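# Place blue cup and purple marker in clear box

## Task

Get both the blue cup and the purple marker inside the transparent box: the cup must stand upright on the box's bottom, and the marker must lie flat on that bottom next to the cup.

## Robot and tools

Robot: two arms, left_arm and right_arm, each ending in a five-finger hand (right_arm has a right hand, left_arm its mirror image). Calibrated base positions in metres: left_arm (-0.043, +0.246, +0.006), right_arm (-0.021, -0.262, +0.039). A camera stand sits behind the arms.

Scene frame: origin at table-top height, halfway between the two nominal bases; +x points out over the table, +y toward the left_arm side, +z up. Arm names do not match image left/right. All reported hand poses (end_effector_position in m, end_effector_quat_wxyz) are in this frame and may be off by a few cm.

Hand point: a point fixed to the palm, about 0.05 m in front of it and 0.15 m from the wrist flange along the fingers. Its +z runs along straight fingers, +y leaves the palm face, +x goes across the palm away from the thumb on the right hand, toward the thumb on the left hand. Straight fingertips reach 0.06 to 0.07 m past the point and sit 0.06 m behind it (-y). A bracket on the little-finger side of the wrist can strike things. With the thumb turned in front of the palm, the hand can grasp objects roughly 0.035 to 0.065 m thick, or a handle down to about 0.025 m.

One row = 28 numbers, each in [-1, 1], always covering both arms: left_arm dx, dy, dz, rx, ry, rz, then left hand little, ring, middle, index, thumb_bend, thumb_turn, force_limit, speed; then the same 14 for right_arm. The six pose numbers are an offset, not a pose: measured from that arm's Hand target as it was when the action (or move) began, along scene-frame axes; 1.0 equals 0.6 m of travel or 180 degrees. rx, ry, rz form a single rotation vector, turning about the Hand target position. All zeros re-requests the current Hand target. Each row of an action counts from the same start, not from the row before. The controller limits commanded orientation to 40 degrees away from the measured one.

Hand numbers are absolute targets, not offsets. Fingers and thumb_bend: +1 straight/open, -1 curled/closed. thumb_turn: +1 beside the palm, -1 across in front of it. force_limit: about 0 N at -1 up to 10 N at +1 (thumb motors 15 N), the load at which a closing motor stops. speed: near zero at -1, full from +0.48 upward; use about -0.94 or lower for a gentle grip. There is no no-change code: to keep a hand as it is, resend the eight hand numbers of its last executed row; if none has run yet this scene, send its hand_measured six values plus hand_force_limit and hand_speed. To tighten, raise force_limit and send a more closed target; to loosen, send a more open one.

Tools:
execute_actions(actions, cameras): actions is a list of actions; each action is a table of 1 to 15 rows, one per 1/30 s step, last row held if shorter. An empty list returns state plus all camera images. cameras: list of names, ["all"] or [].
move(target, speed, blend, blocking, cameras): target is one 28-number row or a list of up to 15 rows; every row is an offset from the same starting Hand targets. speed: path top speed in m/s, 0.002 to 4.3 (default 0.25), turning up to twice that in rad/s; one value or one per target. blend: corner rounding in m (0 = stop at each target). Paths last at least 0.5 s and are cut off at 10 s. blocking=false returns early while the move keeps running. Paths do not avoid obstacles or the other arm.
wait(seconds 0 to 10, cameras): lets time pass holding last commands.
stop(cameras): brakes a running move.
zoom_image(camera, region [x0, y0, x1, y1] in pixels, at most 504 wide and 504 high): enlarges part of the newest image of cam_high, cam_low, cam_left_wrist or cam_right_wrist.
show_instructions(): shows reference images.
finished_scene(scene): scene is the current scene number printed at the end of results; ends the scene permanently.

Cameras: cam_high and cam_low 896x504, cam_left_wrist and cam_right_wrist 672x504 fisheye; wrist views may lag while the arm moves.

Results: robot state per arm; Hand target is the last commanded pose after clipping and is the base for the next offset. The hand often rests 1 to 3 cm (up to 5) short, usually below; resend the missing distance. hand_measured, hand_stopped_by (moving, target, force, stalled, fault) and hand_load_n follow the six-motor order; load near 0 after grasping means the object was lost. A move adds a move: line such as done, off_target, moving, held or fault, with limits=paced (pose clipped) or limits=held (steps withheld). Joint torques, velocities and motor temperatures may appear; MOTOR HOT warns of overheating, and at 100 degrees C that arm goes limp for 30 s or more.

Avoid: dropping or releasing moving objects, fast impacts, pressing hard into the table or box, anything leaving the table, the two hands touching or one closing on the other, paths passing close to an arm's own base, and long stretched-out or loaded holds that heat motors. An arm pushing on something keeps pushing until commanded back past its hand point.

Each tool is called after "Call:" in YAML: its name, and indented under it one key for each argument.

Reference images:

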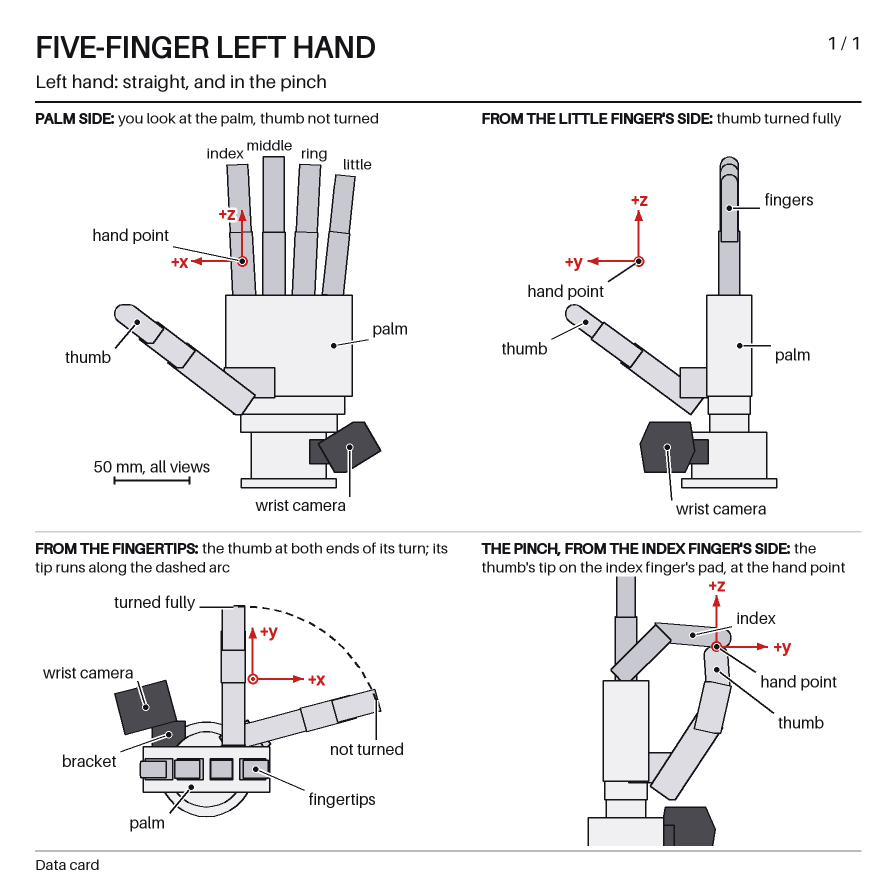

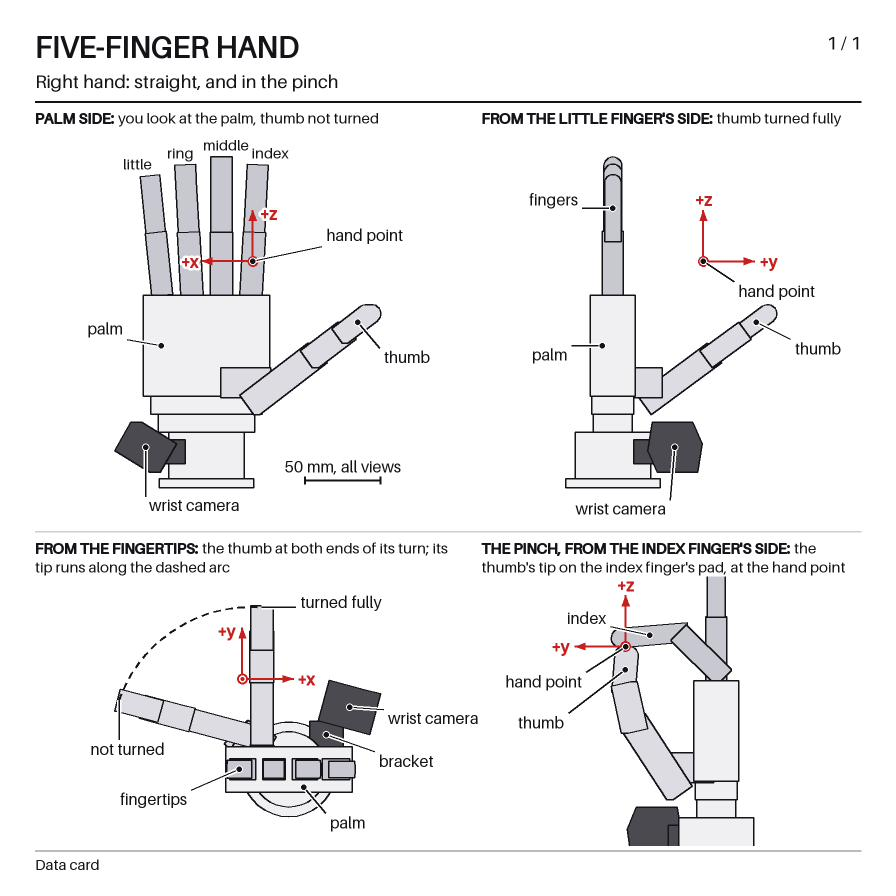

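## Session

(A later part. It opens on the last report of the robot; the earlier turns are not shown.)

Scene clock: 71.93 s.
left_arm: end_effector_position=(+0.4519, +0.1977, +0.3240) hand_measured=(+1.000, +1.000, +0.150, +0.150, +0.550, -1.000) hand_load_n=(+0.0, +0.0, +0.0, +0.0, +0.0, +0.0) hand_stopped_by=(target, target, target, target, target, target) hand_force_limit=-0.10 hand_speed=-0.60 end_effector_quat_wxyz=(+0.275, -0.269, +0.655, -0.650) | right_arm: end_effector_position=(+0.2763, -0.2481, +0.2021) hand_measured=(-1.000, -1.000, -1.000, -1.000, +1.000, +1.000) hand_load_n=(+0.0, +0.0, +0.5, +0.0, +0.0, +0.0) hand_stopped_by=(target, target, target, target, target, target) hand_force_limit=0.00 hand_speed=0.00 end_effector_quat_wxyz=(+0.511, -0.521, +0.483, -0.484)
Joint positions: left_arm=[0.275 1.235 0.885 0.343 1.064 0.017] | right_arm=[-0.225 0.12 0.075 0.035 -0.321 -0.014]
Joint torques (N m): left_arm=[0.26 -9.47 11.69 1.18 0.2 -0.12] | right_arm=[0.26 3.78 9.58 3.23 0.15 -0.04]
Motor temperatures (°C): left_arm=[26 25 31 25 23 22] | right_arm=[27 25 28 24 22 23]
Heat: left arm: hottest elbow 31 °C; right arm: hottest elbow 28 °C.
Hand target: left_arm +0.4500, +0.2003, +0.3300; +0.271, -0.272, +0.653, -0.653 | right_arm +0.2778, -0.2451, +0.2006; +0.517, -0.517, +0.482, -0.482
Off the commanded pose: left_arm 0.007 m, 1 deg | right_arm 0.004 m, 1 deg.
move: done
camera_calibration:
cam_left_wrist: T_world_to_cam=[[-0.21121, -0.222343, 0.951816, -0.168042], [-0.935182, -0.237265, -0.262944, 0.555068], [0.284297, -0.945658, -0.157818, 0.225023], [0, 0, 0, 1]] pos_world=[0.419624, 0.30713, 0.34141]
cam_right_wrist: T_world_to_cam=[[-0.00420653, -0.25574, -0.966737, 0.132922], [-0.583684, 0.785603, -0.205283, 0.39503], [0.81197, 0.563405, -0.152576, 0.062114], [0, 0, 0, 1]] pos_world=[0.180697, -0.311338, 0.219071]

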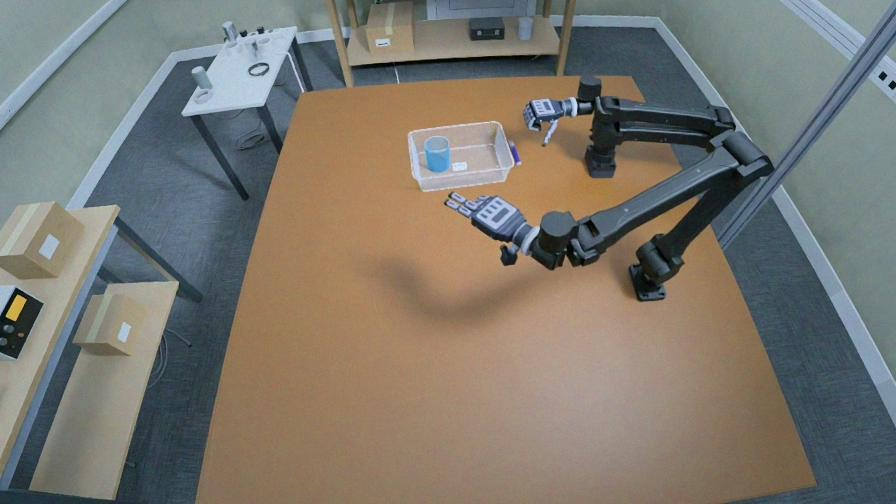

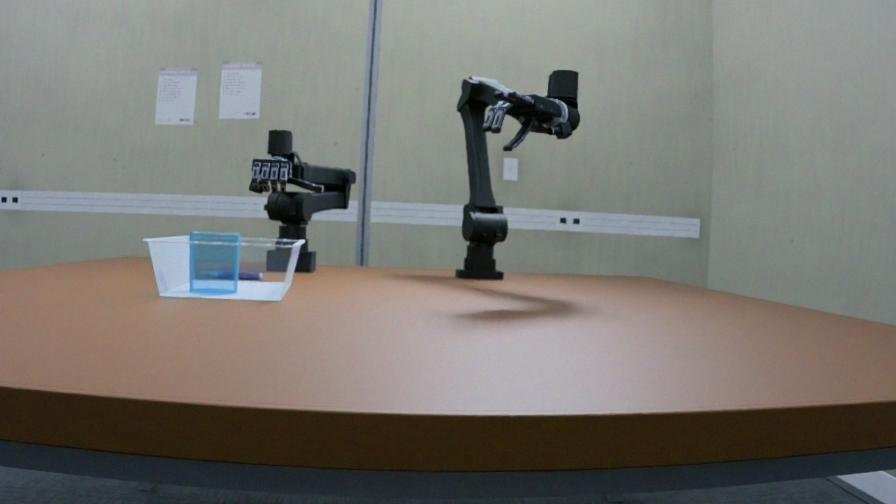

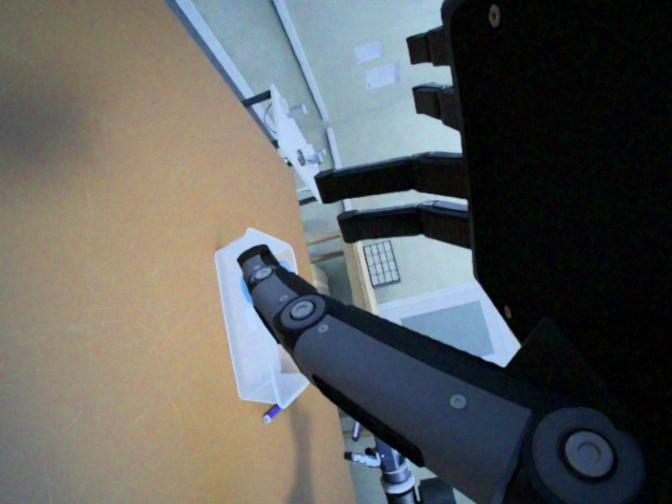

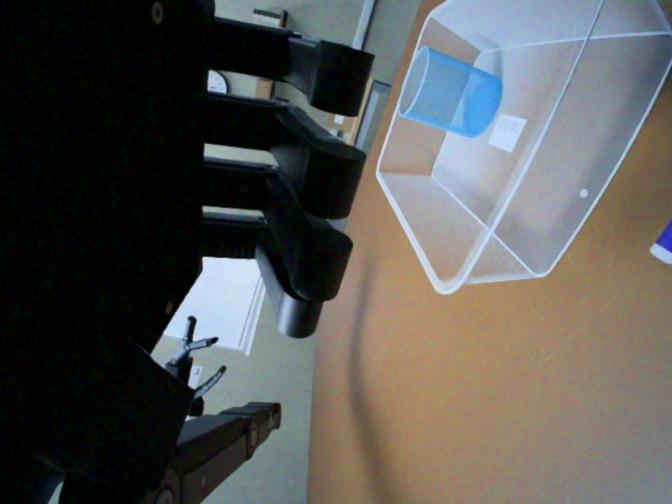

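Call:
move:
  target:
    - [0,0,0, 0, 0, 0, 1, 1, 0.15, 0.15, 0.55, -1, -0.1, -0.6, 0.012,-0.133,-0.10,-0.0078,0.1108,0.0056, -1, -1, 0.15, 0.15, 0.35, -1, -0.3, 0]
  cameras: ["cam_high","cam_right_wrist"]
  speed: 0.2

Scene clock: 75.43 s.
left_arm: end_effector_position=(+0.4519, +0.1977, +0.3240) hand_measured=(+1.000, +1.000, +0.150, +0.150, +0.550, -1.000) hand_load_n=(-0.5, +0.0, -0.5, +0.0, +0.0, +0.0) hand_stopped_by=(target, target, target, target, target, target) hand_force_limit=-0.10 hand_speed=-0.60 end_effector_quat_wxyz=(+0.275, -0.269, +0.655, -0.650) | right_arm: end_effector_position=(+0.2731, -0.3144, +0.1191) hand_measured=(-1.000, -1.000, +0.150, +0.150, +0.350, -1.000) hand_load_n=(+0.0, +0.0, +0.0, +0.0, +0.5, +0.0) hand_stopped_by=(target, target, target, target, target, target) hand_force_limit=-0.30 hand_speed=0.00 end_effector_quat_wxyz=(-0.424, +0.599, -0.570, +0.370)
Joint positions: left_arm=[0.275 1.235 0.885 0.343 1.064 0.017] | right_arm=[-0.59 0.675 0.184 0.009 -0.656 -0.266]
Joint torques (N m): left_arm=[0.32 -9.52 11.67 1.2 0.19 -0.12] | right_arm=[-1.67 1.08 13.29 1.22 -0.58 -0.28]
Heat: left arm: hottest elbow 31 °C; right arm: hottest elbow 29 °C.
Hand target: left_arm +0.4500, +0.2003, +0.3300; +0.271, -0.272, +0.653, -0.653 | right_arm +0.2851, -0.3249, +0.1407; -0.424, +0.603, -0.554, +0.387
Off the commanded pose: left_arm 0.007 m, 1 deg | right_arm 0.027 m, 3 deg.
move: off_target (right_arm)
camera_calibration:
cam_right_wrist: T_world_to_cam=[[-0.349803, -0.235837, -0.906653, 0.129164], [-0.628492, 0.776764, 0.0404329, 0.408522], [0.69472, 0.583968, -0.419936, 0.159729], [0, 0, 0, 1]] pos_world=[0.190968, -0.38014, 0.167665]
Images, in order (width x height): cam_high 896x504, cam_right_wrist 672x504.

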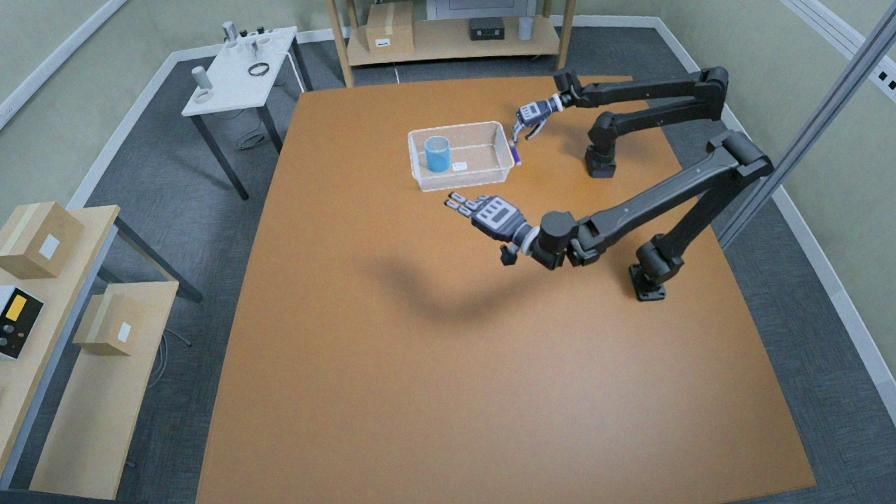

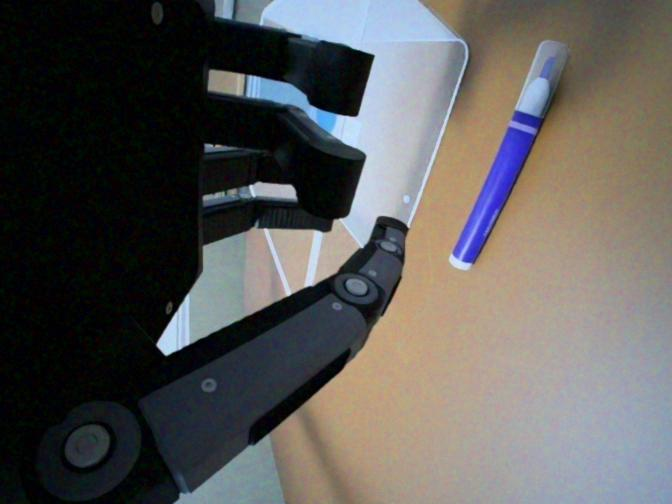

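Call:
move:
  target:
    - [0,0,0, 0, 0, 0, 1, 1, 0.15, 0.15, 0.55, -1, -0.1, -0.6, -0.008,-0.025,-0.15,0,0,0, -1, -1, 0.1, 0.1, 0.4, -1, -0.3, 0]
  cameras: ["cam_high","cam_low","cam_right_wrist"]
  speed: 0.12

Call:
zoom_image:
  camera: "cam_low"
  region: [150, 190, 310, 310]

Call:
zoom_image:
  camera: "cam_high"
  region: [480, 80, 600, 190]

Scene clock: 78.80 s.
left_arm: end_effector_position=(+0.4519, +0.1977, +0.3240) hand_measured=(+1.000, +1.000, +0.150, +0.150, +0.550, -1.000) hand_load_n=(+0.0, +0.0, +0.0, +0.0, +0.0, +0.0) hand_stopped_by=(target, target, target, target, target, target) hand_force_limit=-0.10 hand_speed=-0.60 end_effector_quat_wxyz=(+0.275, -0.269, +0.655, -0.650) | right_arm: end_effector_position=(+0.2822, -0.3384, +0.0518) hand_measured=(-1.000, -1.000, +0.100, +0.100, +0.400, -1.000) hand_load_n=(+0.0, +0.0, +0.0, +0.0, +0.0, +0.0) hand_stopped_by=(target, target, target, target, target, target) hand_force_limit=-0.30 hand_speed=0.00 end_effector_quat_wxyz=(-0.423, +0.604, -0.557, +0.381)
Joint positions: left_arm=[0.275 1.235 0.885 0.343 1.064 0.017] | right_arm=[-0.664 1.186 0.113 0.584 -0.726 -0.327]
Joint torques (N m): left_arm=[0.26 -9.47 11.67 1.18 0.19 -0.12] | right_arm=[-1.96 -2.14 4.83 2.92 -0.6 -0.16]
Heat: left arm: hottest elbow 31 °C; right arm: hottest elbow 28 °C.
Hand target: left_arm +0.4500, +0.2003, +0.3300; +0.271, -0.272, +0.653, -0.653 | right_arm +0.2803, -0.3399, +0.0507; -0.424, +0.603, -0.554, +0.387
Off the commanded pose: left_arm 0.007 m, 1 deg | right_arm 0.003 m, 1 deg.
move: done
camera_calibration:
cam_right_wrist: T_world_to_cam=[[-0.328584, -0.264183, -0.906775, 0.0501463], [-0.637642, 0.770304, 0.0066366, 0.437729], [0.696739, 0.580378, -0.421564, 0.13742], [0, 0, 0, 1]] pos_world=[0.199846, -0.403693, 0.100498]
Images, in order (width x height): cam_high 896x504, cam_low 896x504, cam_right_wrist 672x504.

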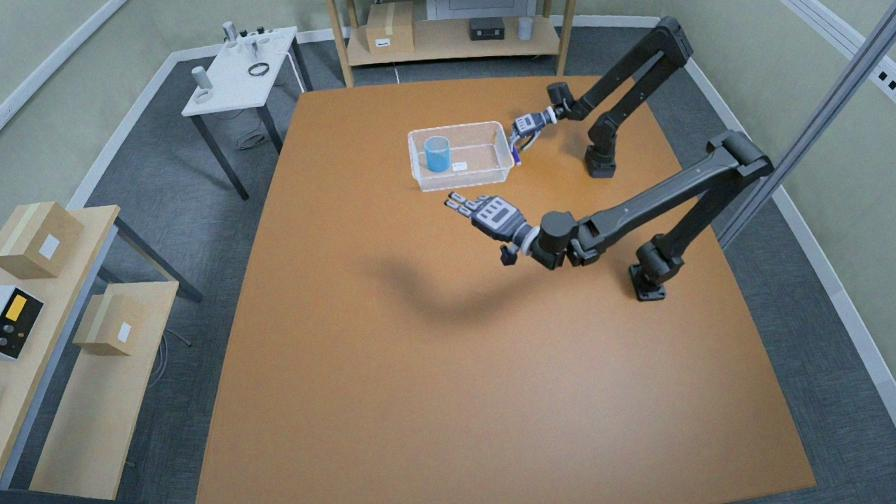

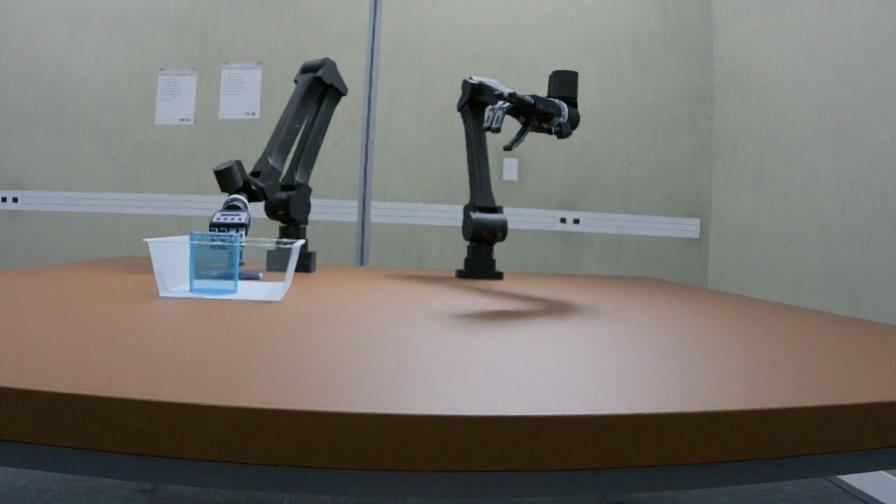

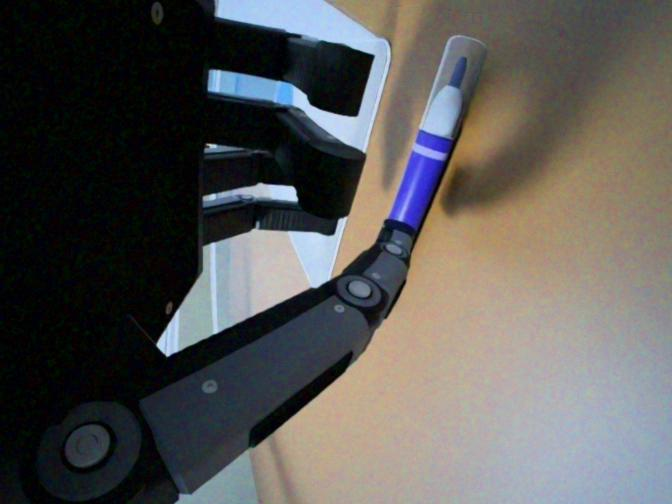

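Scaled by 3.150 from the camera's 896x504 image, which has a finer 1280x720 frame.

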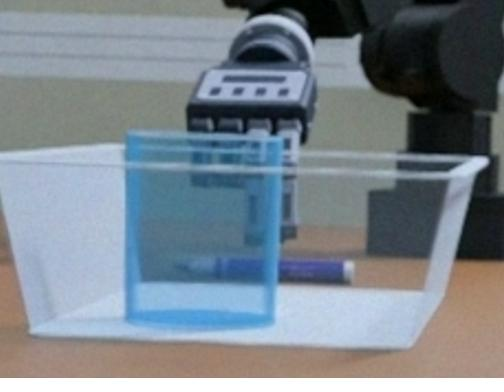

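Scaled by 4.200 from the camera's 896x504 image, which has a finer 1280x720 frame.

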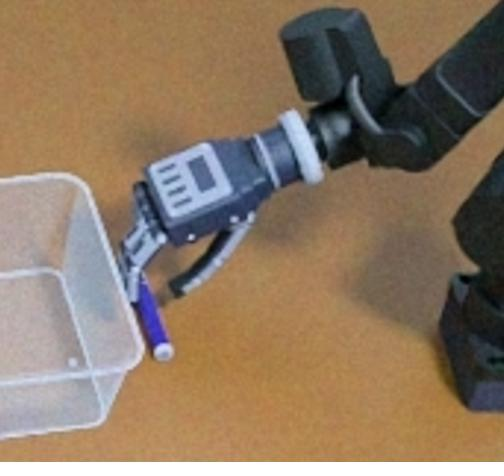

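Call:
move:
  target:
    - [0,0,0, 0, 0, 0, 1, 1, 0.15, 0.15, 0.55, -1, -0.1, -0.6, 0.007,-0.012,-0.03,0,0,0, -1, -1, 0.1, 0.1, 0.4, -1, -0.3, 0]
  cameras: ["cam_high","cam_low","cam_right_wrist"]
  speed: 0.08

Call:
zoom_image:
  camera: "cam_high"
  region: [490, 120, 550, 180]

Call:
zoom_image:
  camera: "cam_low"
  region: [190, 230, 280, 300]

Scene clock: 84.80 s.
left_arm: end_effector_position=(+0.4519, +0.1977, +0.3240) hand_measured=(+1.000, +1.000, +0.150, +0.150, +0.550, -1.000) hand_load_n=(+0.0, +0.0, +0.0, +0.0, +0.0, +0.0) hand_stopped_by=(target, target, target, target, target, target) hand_force_limit=-0.10 hand_speed=-0.60 end_effector_quat_wxyz=(+0.275, -0.269, +0.655, -0.650) | right_arm: end_effector_position=(+0.2838, -0.3425, +0.0316) hand_measured=(-1.000, -1.000, +0.100, +0.100, +0.400, -1.000) hand_load_n=(+0.0, +0.0, +0.0, +0.0, +0.0, +0.0) hand_stopped_by=(target, target, target, target, target, target) hand_force_limit=-0.30 hand_speed=0.00 end_effector_quat_wxyz=(-0.425, +0.602, -0.562, +0.376)
Joint positions: left_arm=[0.275 1.235 0.885 0.343 1.064 0.017] | right_arm=[-0.677 1.363 0.113 0.749 -0.739 -0.327]
Joint torques (N m): left_arm=[0.26 -9.41 11.69 1.18 0.19 -0.12] | right_arm=[-2.32 -2.55 4.03 3.04 -0.63 -0.23]
Heat: left arm: hottest elbow 31 °C; right arm: hottest elbow 28 °C.
Hand target: left_arm +0.4500, +0.2003, +0.3300; +0.271, -0.272, +0.653, -0.653 | right_arm +0.2845, -0.3470, +0.0327; -0.424, +0.603, -0.554, +0.387
Off the commanded pose: left_arm 0.007 m, 1 deg | right_arm 0.005 m, 2 deg.
move: done
camera_calibration:
cam_right_wrist: T_world_to_cam=[[-0.335331, -0.25122, -0.907988, 0.0376644], [-0.635317, 0.771964, 0.0210454, 0.441491], [0.695647, 0.583917, -0.418468, 0.131624], [0, 0, 0, 1]] pos_world=[0.201553, -0.408211, 0.0799881]
Images, in order (width x height): cam_high 896x504, cam_low 896x504, cam_right_wrist 672x504.

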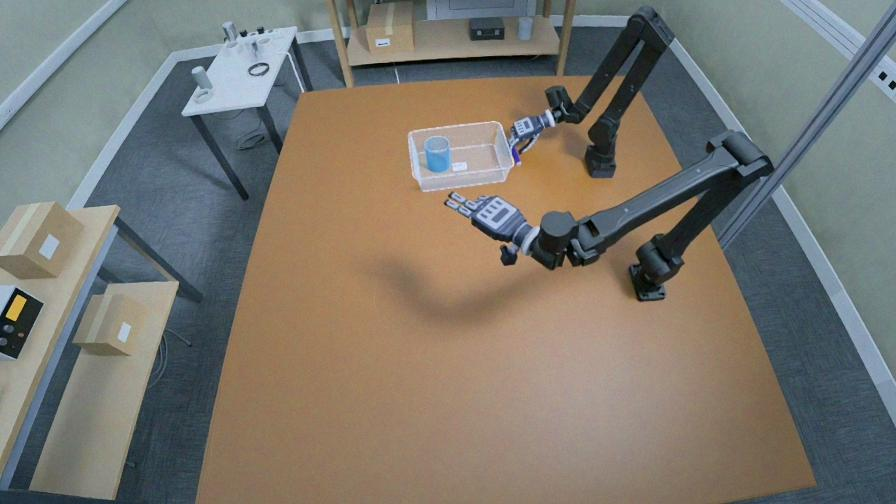

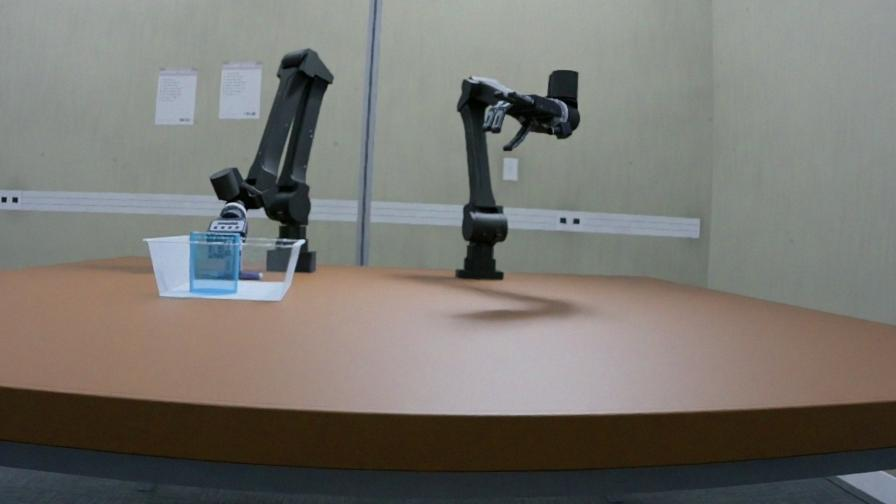

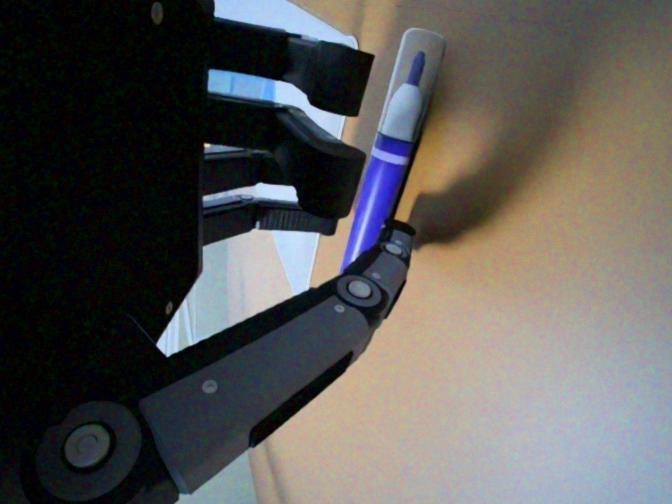

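Scaled by 8.400 from the camera's 896x504 image, which has a finer 1280x720 frame.

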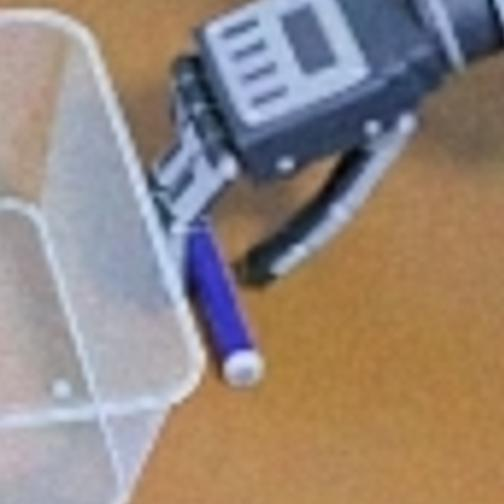

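Scaled by 5.600 from the camera's 896x504 image, which has a finer 1280x720 frame.

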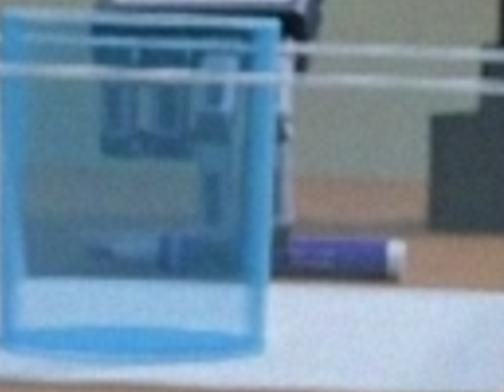

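Call:
move:
  target:
    - [0,0,0, 0, 0, 0, 1, 1, 0.15, 0.15, 0.55, -1, -0.1, -0.6, 0.0125,-0.002,0,0,0,0, -1, -1, 0.1, 0.1, 0.4, -1, -0.3, 0]
    - [0,0,0, 0, 0, 0, 1, 1, 0.15, 0.15, 0.55, -1, -0.1, -0.6, 0.0125,-0.002,-0.014,0,0,0, -1, -1, 0.1, 0.1, 0.4, -1, -0.3, 0]
  cameras: ["cam_low","cam_right_wrist"]
  speed: 0.05

Call:
zoom_image:
  camera: "cam_low"
  region: [190, 230, 280, 300]

Scene clock: 89.00 s.
left_arm: end_effector_position=(+0.4519, +0.1977, +0.3240) hand_measured=(+1.000, +1.000, +0.150, +0.150, +0.550, -1.000) hand_load_n=(+0.0, -0.5, +0.0, +0.0, +0.0, +0.0) hand_stopped_by=(target, target, target, target, target, target) hand_force_limit=-0.10 hand_speed=-0.60 end_effector_quat_wxyz=(+0.275, -0.269, +0.655, -0.650) | right_arm: end_effector_position=(+0.2861, -0.3422, +0.0254) hand_measured=(-1.000, -1.000, +0.100, +0.100, +0.400, -1.000) hand_load_n=(+0.0, +0.0, +0.0, +0.0, +0.0, +2.5) hand_stopped_by=(target, target, target, target, target, target) hand_force_limit=-0.30 hand_speed=0.00 end_effector_quat_wxyz=(-0.430, +0.601, -0.558, +0.377)
Joint positions: left_arm=[0.275 1.235 0.885 0.343 1.064 0.017] | right_arm=[-0.677 1.443 0.113 0.839 -0.749 -0.321]
Joint torques (N m): left_arm=[0.21 -9.41 11.67 1.18 0.19 -0.12] | right_arm=[-0.56 -2.37 4.66 2.73 0.16 -0.14]
Heat: left arm: hottest elbow 31 °C; right arm: hottest elbow 28 °C.
Hand target: left_arm +0.4500, +0.2003, +0.3300; +0.271, -0.272, +0.653, -0.653 | right_arm +0.2920, -0.3482, +0.0243; -0.424, +0.603, -0.554, +0.387
Off the commanded pose: left_arm 0.007 m, 1 deg | right_arm 0.008 m, 1 deg.
move: done
camera_calibration:
cam_right_wrist: T_world_to_cam=[[-0.323539, -0.251247, -0.912248, 0.0296193], [-0.641138, 0.767258, 0.0160725, 0.443023], [0.695891, 0.590077, -0.409322, 0.129016], [0, 0, 0, 1]] pos_world=[0.203841, -0.4086, 0.0727088]
Images, in order (width x height): cam_low 896x504, cam_right_wrist 672x504.

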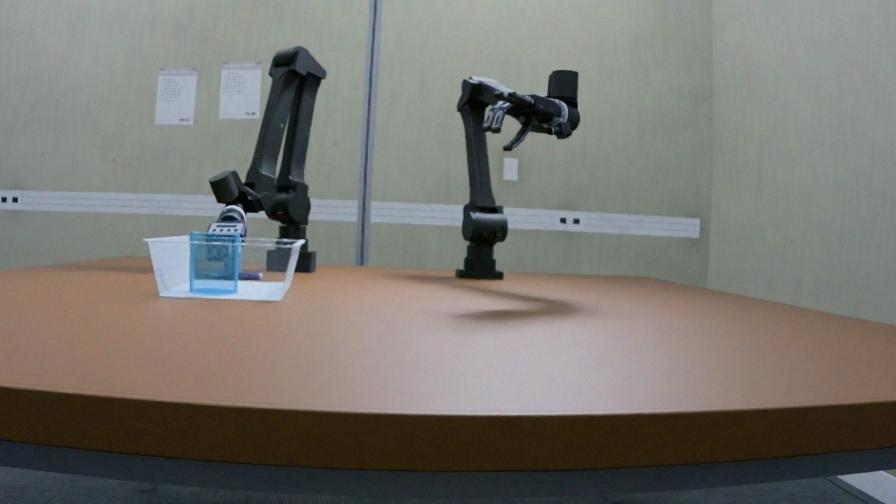

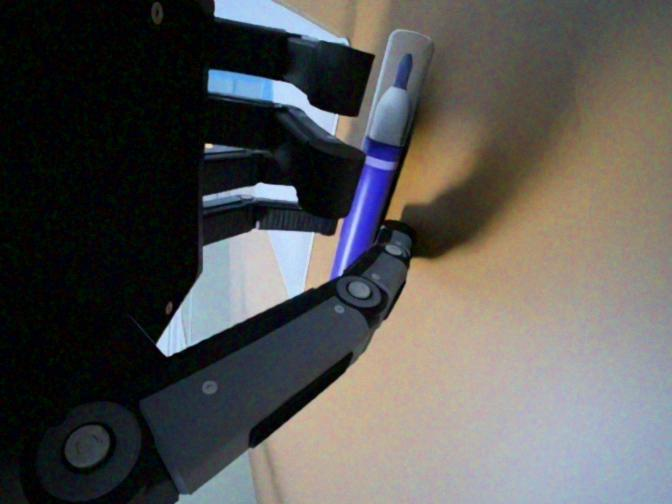

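Scaled by 5.600 from the camera's 896x504 image, which has a finer 1280x720 frame.

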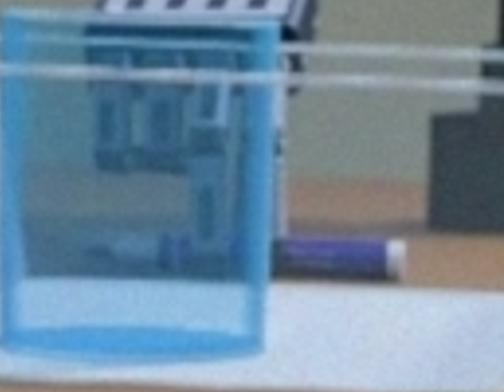

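Call:
move:
  target:
    - [0,0,0, 0, 0, 0, 1, 1, 0.15, 0.15, 0.55, -1, -0.1, -0.6, 0,0,0,0,0,0, -1, -1, -0.25, -0.25, 0.0, -1, -0.4, -0.85]
  cameras: ["cam_low","cam_right_wrist"]
  speed: 0.05

Call:
zoom_image:
  camera: "cam_low"
  region: [190, 230, 280, 300]

Scene clock: 91.53 s.
left_arm: end_effector_position=(+0.4519, +0.1977, +0.3240) hand_measured=(+1.000, +1.000, +0.150, +0.150, +0.550, -1.000) hand_load_n=(+0.0, +0.0, +0.0, +0.0, +0.0, +0.0) hand_stopped_by=(target, target, target, target, target, target) hand_force_limit=-0.10 hand_speed=-0.60 end_effector_quat_wxyz=(+0.275, -0.269, +0.655, -0.650) | right_arm: end_effector_position=(+0.2873, -0.3453, +0.0246) hand_measured=(-1.000, -1.000, -0.106, -0.134, +0.292, -1.000) hand_load_n=(+0.5, +0.0, +6.0, +5.0, +7.5, -1.0) hand_stopped_by=(target, target, force, force, force, target) hand_force_limit=-0.40 hand_speed=-0.85 end_effector_quat_wxyz=(-0.426, +0.600, -0.560, +0.381)
Joint positions: left_arm=[0.275 1.235 0.885 0.343 1.064 0.017] | right_arm=[-0.676 1.45 0.115 0.848 -0.736 -0.321]
Joint torques (N m): left_arm=[0.26 -9.47 11.67 1.16 0.2 -0.13] | right_arm=[-0.79 -3.02 4.46 2.33 -0.06 -0.16]
Heat: left arm: hottest elbow 32 °C; right arm: hottest elbow 28 °C.
Hand target: left_arm +0.4500, +0.2003, +0.3300; +0.271, -0.272, +0.653, -0.653 | right_arm +0.2920, -0.3483, +0.0243; -0.424, +0.603, -0.554, +0.387
Off the commanded pose: left_arm 0.007 m, 1 deg | right_arm 0.006 m, 1 deg.
move: done
camera_calibration:
cam_right_wrist: T_world_to_cam=[[-0.327279, -0.254734, -0.909945, 0.0283072], [-0.632588, 0.774414, 0.0107294, 0.446317], [0.701941, 0.579132, -0.414591, 0.124306], [0, 0, 0, 1]] pos_world=[0.204344, -0.410413, 0.0725054]
Images, in order (width x height): cam_low 896x504, cam_right_wrist 672x504.

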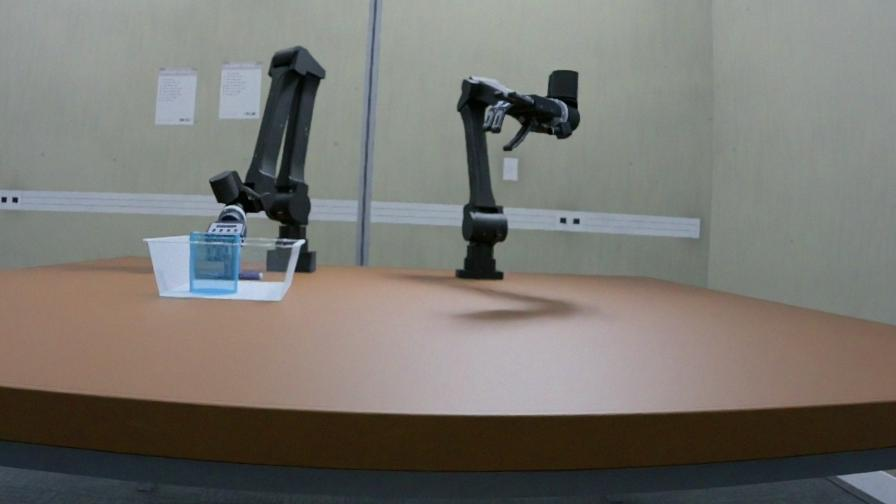

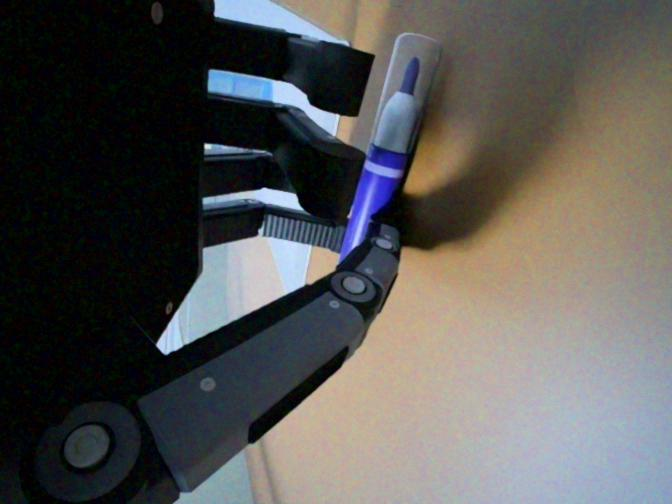

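Scaled by 5.600 from the camera's 896x504 image, which has a finer 1280x720 frame.

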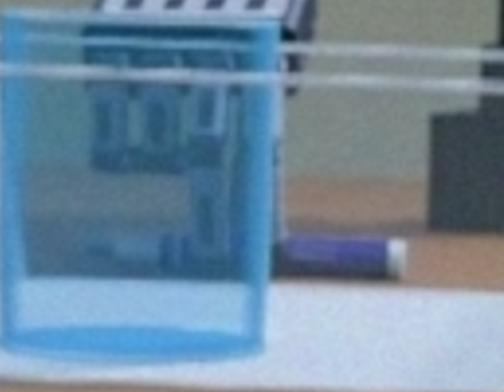

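Call:
move:
  target:
    - [0,0,0, 0, 0, 0, 1, 1, 0.15, 0.15, 0.55, -1, -0.1, -0.6, -0.015,0,0.08,0,0,0, -1, -1, -0.25, -0.25, 0.0, -1, -0.4, -0.85]
  cameras: ["cam_low","cam_right_wrist"]
  speed: 0.06

Call:
zoom_image:
  camera: "cam_low"
  region: [190, 230, 280, 300]

Scene clock: 93.87 s.
left_arm: end_effector_position=(+0.4519, +0.1977, +0.3240) hand_measured=(+1.000, +1.000, +0.150, +0.150, +0.550, -1.000) hand_load_n=(+0.0, +0.0, +0.0, +0.0, +0.0, +0.0) hand_stopped_by=(target, target, target, target, target, target) hand_force_limit=-0.10 hand_speed=-0.60 end_effector_quat_wxyz=(+0.275, -0.269, +0.655, -0.650) | right_arm: end_effector_position=(+0.2731, -0.3353, +0.0598) hand_measured=(-1.000, -1.000, -0.106, -0.134, +0.292, -1.000) hand_load_n=(+0.0, +0.0, +5.5, +5.0, +7.5, -1.0) hand_stopped_by=(target, target, force, force, force, target) hand_force_limit=-0.40 hand_speed=-0.85 end_effector_quat_wxyz=(-0.426, +0.600, -0.567, +0.369)
Joint positions: left_arm=[0.275 1.235 0.885 0.343 1.064 0.017] | right_arm=[-0.688 1.077 0.115 0.443 -0.749 -0.329]
Joint torques (N m): left_arm=[0.21 -9.47 11.67 1.22 0.19 -0.12] | right_arm=[-1.96 -2.14 9.16 1.05 -0.54 -0.29]
Heat: left arm: hottest elbow 32 °C; right arm: hottest elbow 28 °C.
Hand target: left_arm +0.4500, +0.2003, +0.3300; +0.271, -0.272, +0.653, -0.653 | right_arm +0.2830, -0.3483, +0.0724; -0.424, +0.603, -0.554, +0.387
Off the commanded pose: left_arm 0.007 m, 1 deg | right_arm 0.021 m, 3 deg.
move: off_target (right_arm)
camera_calibration:
cam_right_wrist: T_world_to_cam=[[-0.344377, -0.238109, -0.908135, 0.0683802], [-0.6344, 0.772064, 0.0381416, 0.427296], [0.692056, 0.589256, -0.416937, 0.149356], [0, 0, 0, 1]] pos_world=[0.191263, -0.401627, 0.108073]
Images, in order (width x height): cam_low 896x504, cam_right_wrist 672x504.

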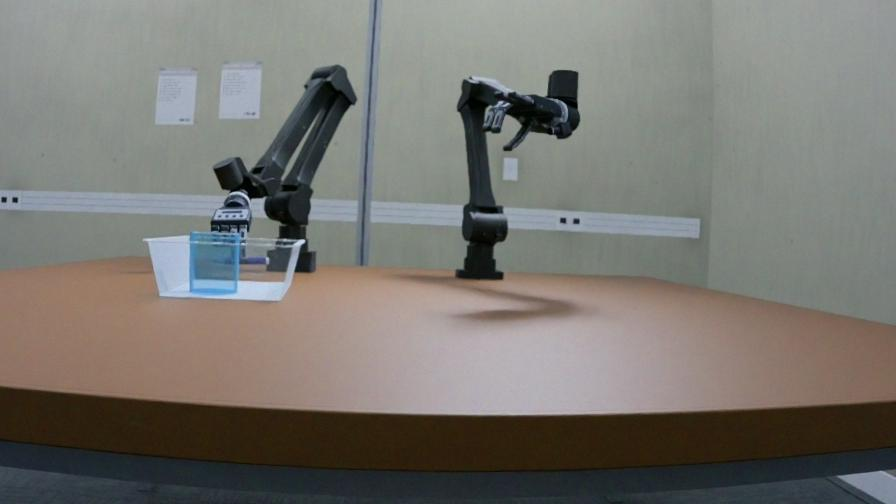

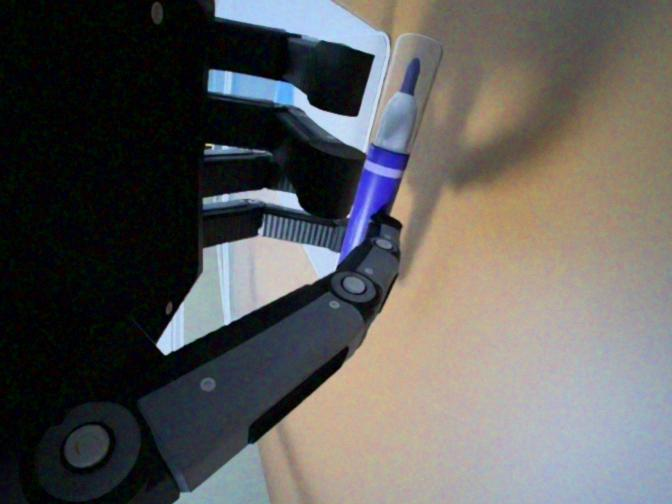

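Scaled by 5.600 from the camera's 896x504 image, which has a finer 1280x720 frame.

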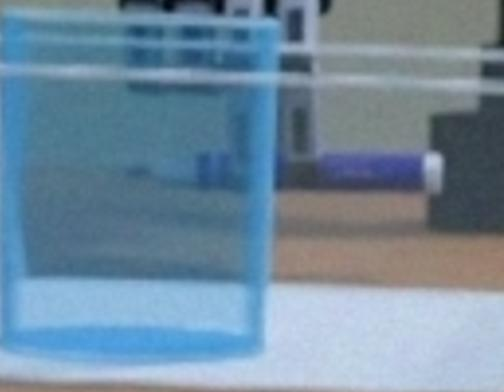

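Call:
move:
  target:
    - [0,0,0, 0, 0, 0, 1, 1, 0.15, 0.15, 0.55, -1, -0.1, -0.6, -0.01,0.02,0.22,0,0,0, -1, -1, -0.25, -0.25, 0.0, -1, -0.4, -0.85]
    - [0,0,0, 0, 0, 0, 1, 1, 0.15, 0.15, 0.55, -1, -0.1, -0.6, 0.265,0.06,0.22,-0.014,0.16,0, -1, -1, -0.25, -0.25, 0.0, -1, -0.4, -0.85]
  cameras: ["cam_high","cam_low","cam_right_wrist"]
  speed: 0.15
  blend: [0.03,0]

Call:
zoom_image:
  camera: "cam_high"
  region: [400, 80, 560, 210]

Call:
zoom_image:
  camera: "cam_low"
  region: [130, 160, 320, 310]

Scene clock: 99.93 s.
left_arm: end_effector_position=(+0.4519, +0.1977, +0.3240) hand_measured=(+1.000, +1.000, +0.150, +0.150, +0.550, -1.000) hand_load_n=(+0.0, +0.0, +0.0, +0.0, +0.0, +0.0) hand_stopped_by=(target, target, target, target, target, target) hand_force_limit=-0.10 hand_speed=-0.60 end_effector_quat_wxyz=(+0.275, -0.269, +0.655, -0.650) | right_arm: end_effector_position=(+0.4243, -0.3142, +0.1870) hand_measured=(-1.000, -1.000, -0.106, -0.134, +0.292, -1.000) hand_load_n=(+0.0, +0.0, +6.0, +5.0, +7.0, -1.0) hand_stopped_by=(target, target, force, force, force, target) hand_force_limit=-0.40 hand_speed=-0.85 end_effector_quat_wxyz=(-0.250, +0.695, -0.633, +0.230)
Joint positions: left_arm=[0.275 1.235 0.885 0.343 1.064 0.017] | right_arm=[-0.203 1.263 0.948 -0.588 -0.205 -0.257]
Joint torques (N m): left_arm=[0.26 -9.47 11.7 1.2 0.19 -0.12] | right_arm=[-0.5 -7.3 13.56 0.84 -0.02 0.01]
Heat: left arm: hottest elbow 32 °C; right arm: hottest elbow 28 °C.
Hand target: left_arm +0.4500, +0.2003, +0.3300; +0.271, -0.272, +0.653, -0.653 | right_arm +0.4420, -0.3123, +0.2043; -0.260, +0.690, -0.633, +0.237
Off the commanded pose: left_arm 0.007 m, 1 deg | right_arm 0.025 m, 1 deg.
move: off_target (right_arm)
camera_calibration:
cam_right_wrist: T_world_to_cam=[[-0.726775, -0.313872, -0.610968, 0.323864], [-0.567321, 0.77575, 0.27633, 0.430211], [0.387226, 0.547445, -0.741863, 0.262253], [0, 0, 0, 1]] pos_world=[0.377893, -0.375653, 0.273546]
Images, in order (width x height): cam_high 896x504, cam_low 896x504, cam_right_wrist 672x504.

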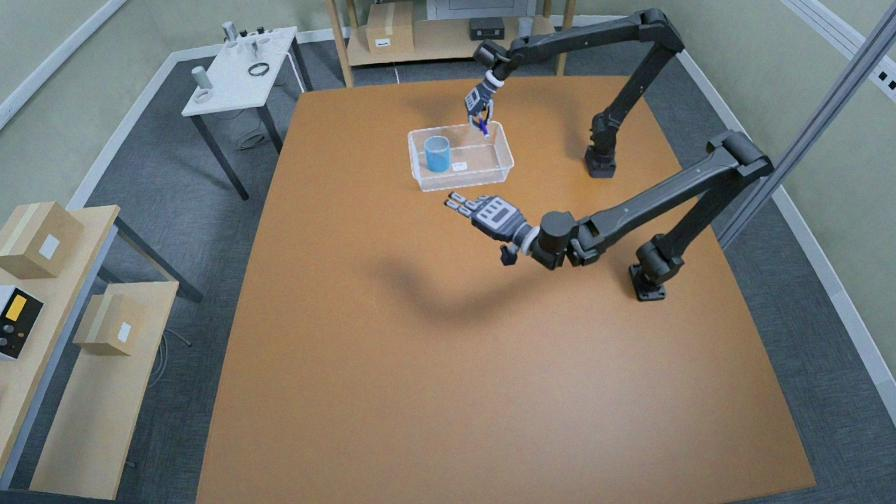

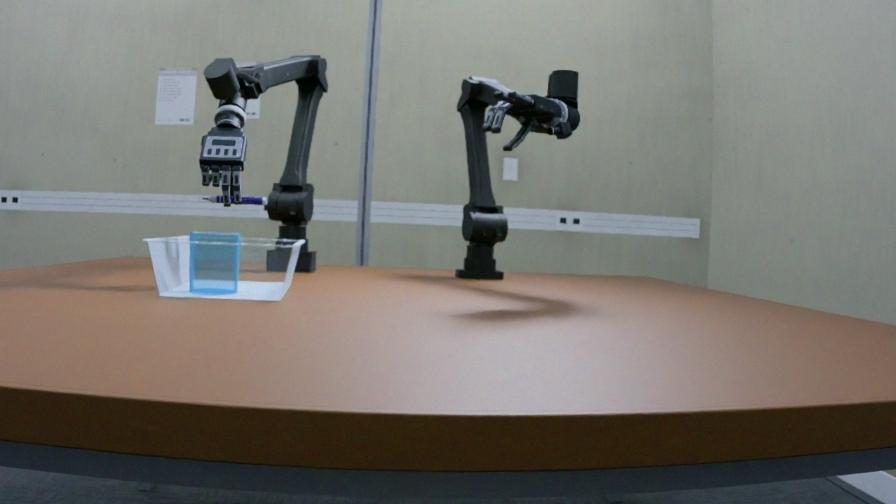

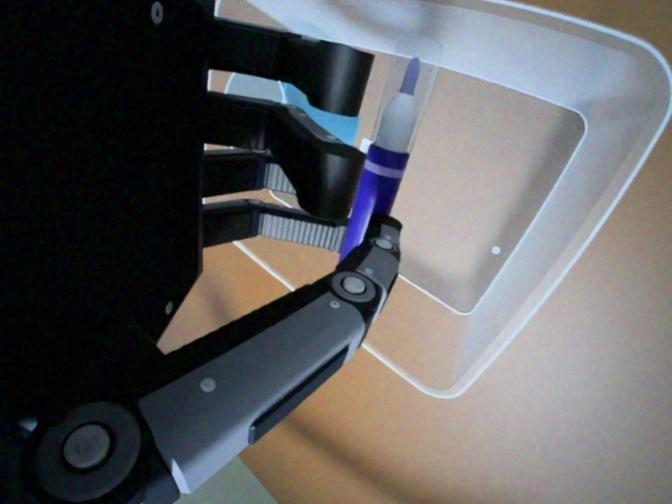

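Scaled by 3.150 from the camera's 896x504 image, which has a finer 1280x720 frame.

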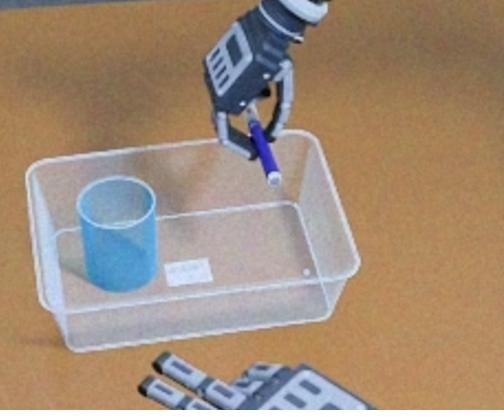

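Scaled by 2.653 from the camera's 896x504 image, which has a finer 1280x720 frame.

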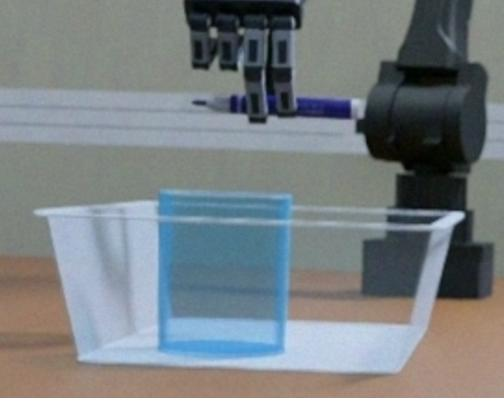

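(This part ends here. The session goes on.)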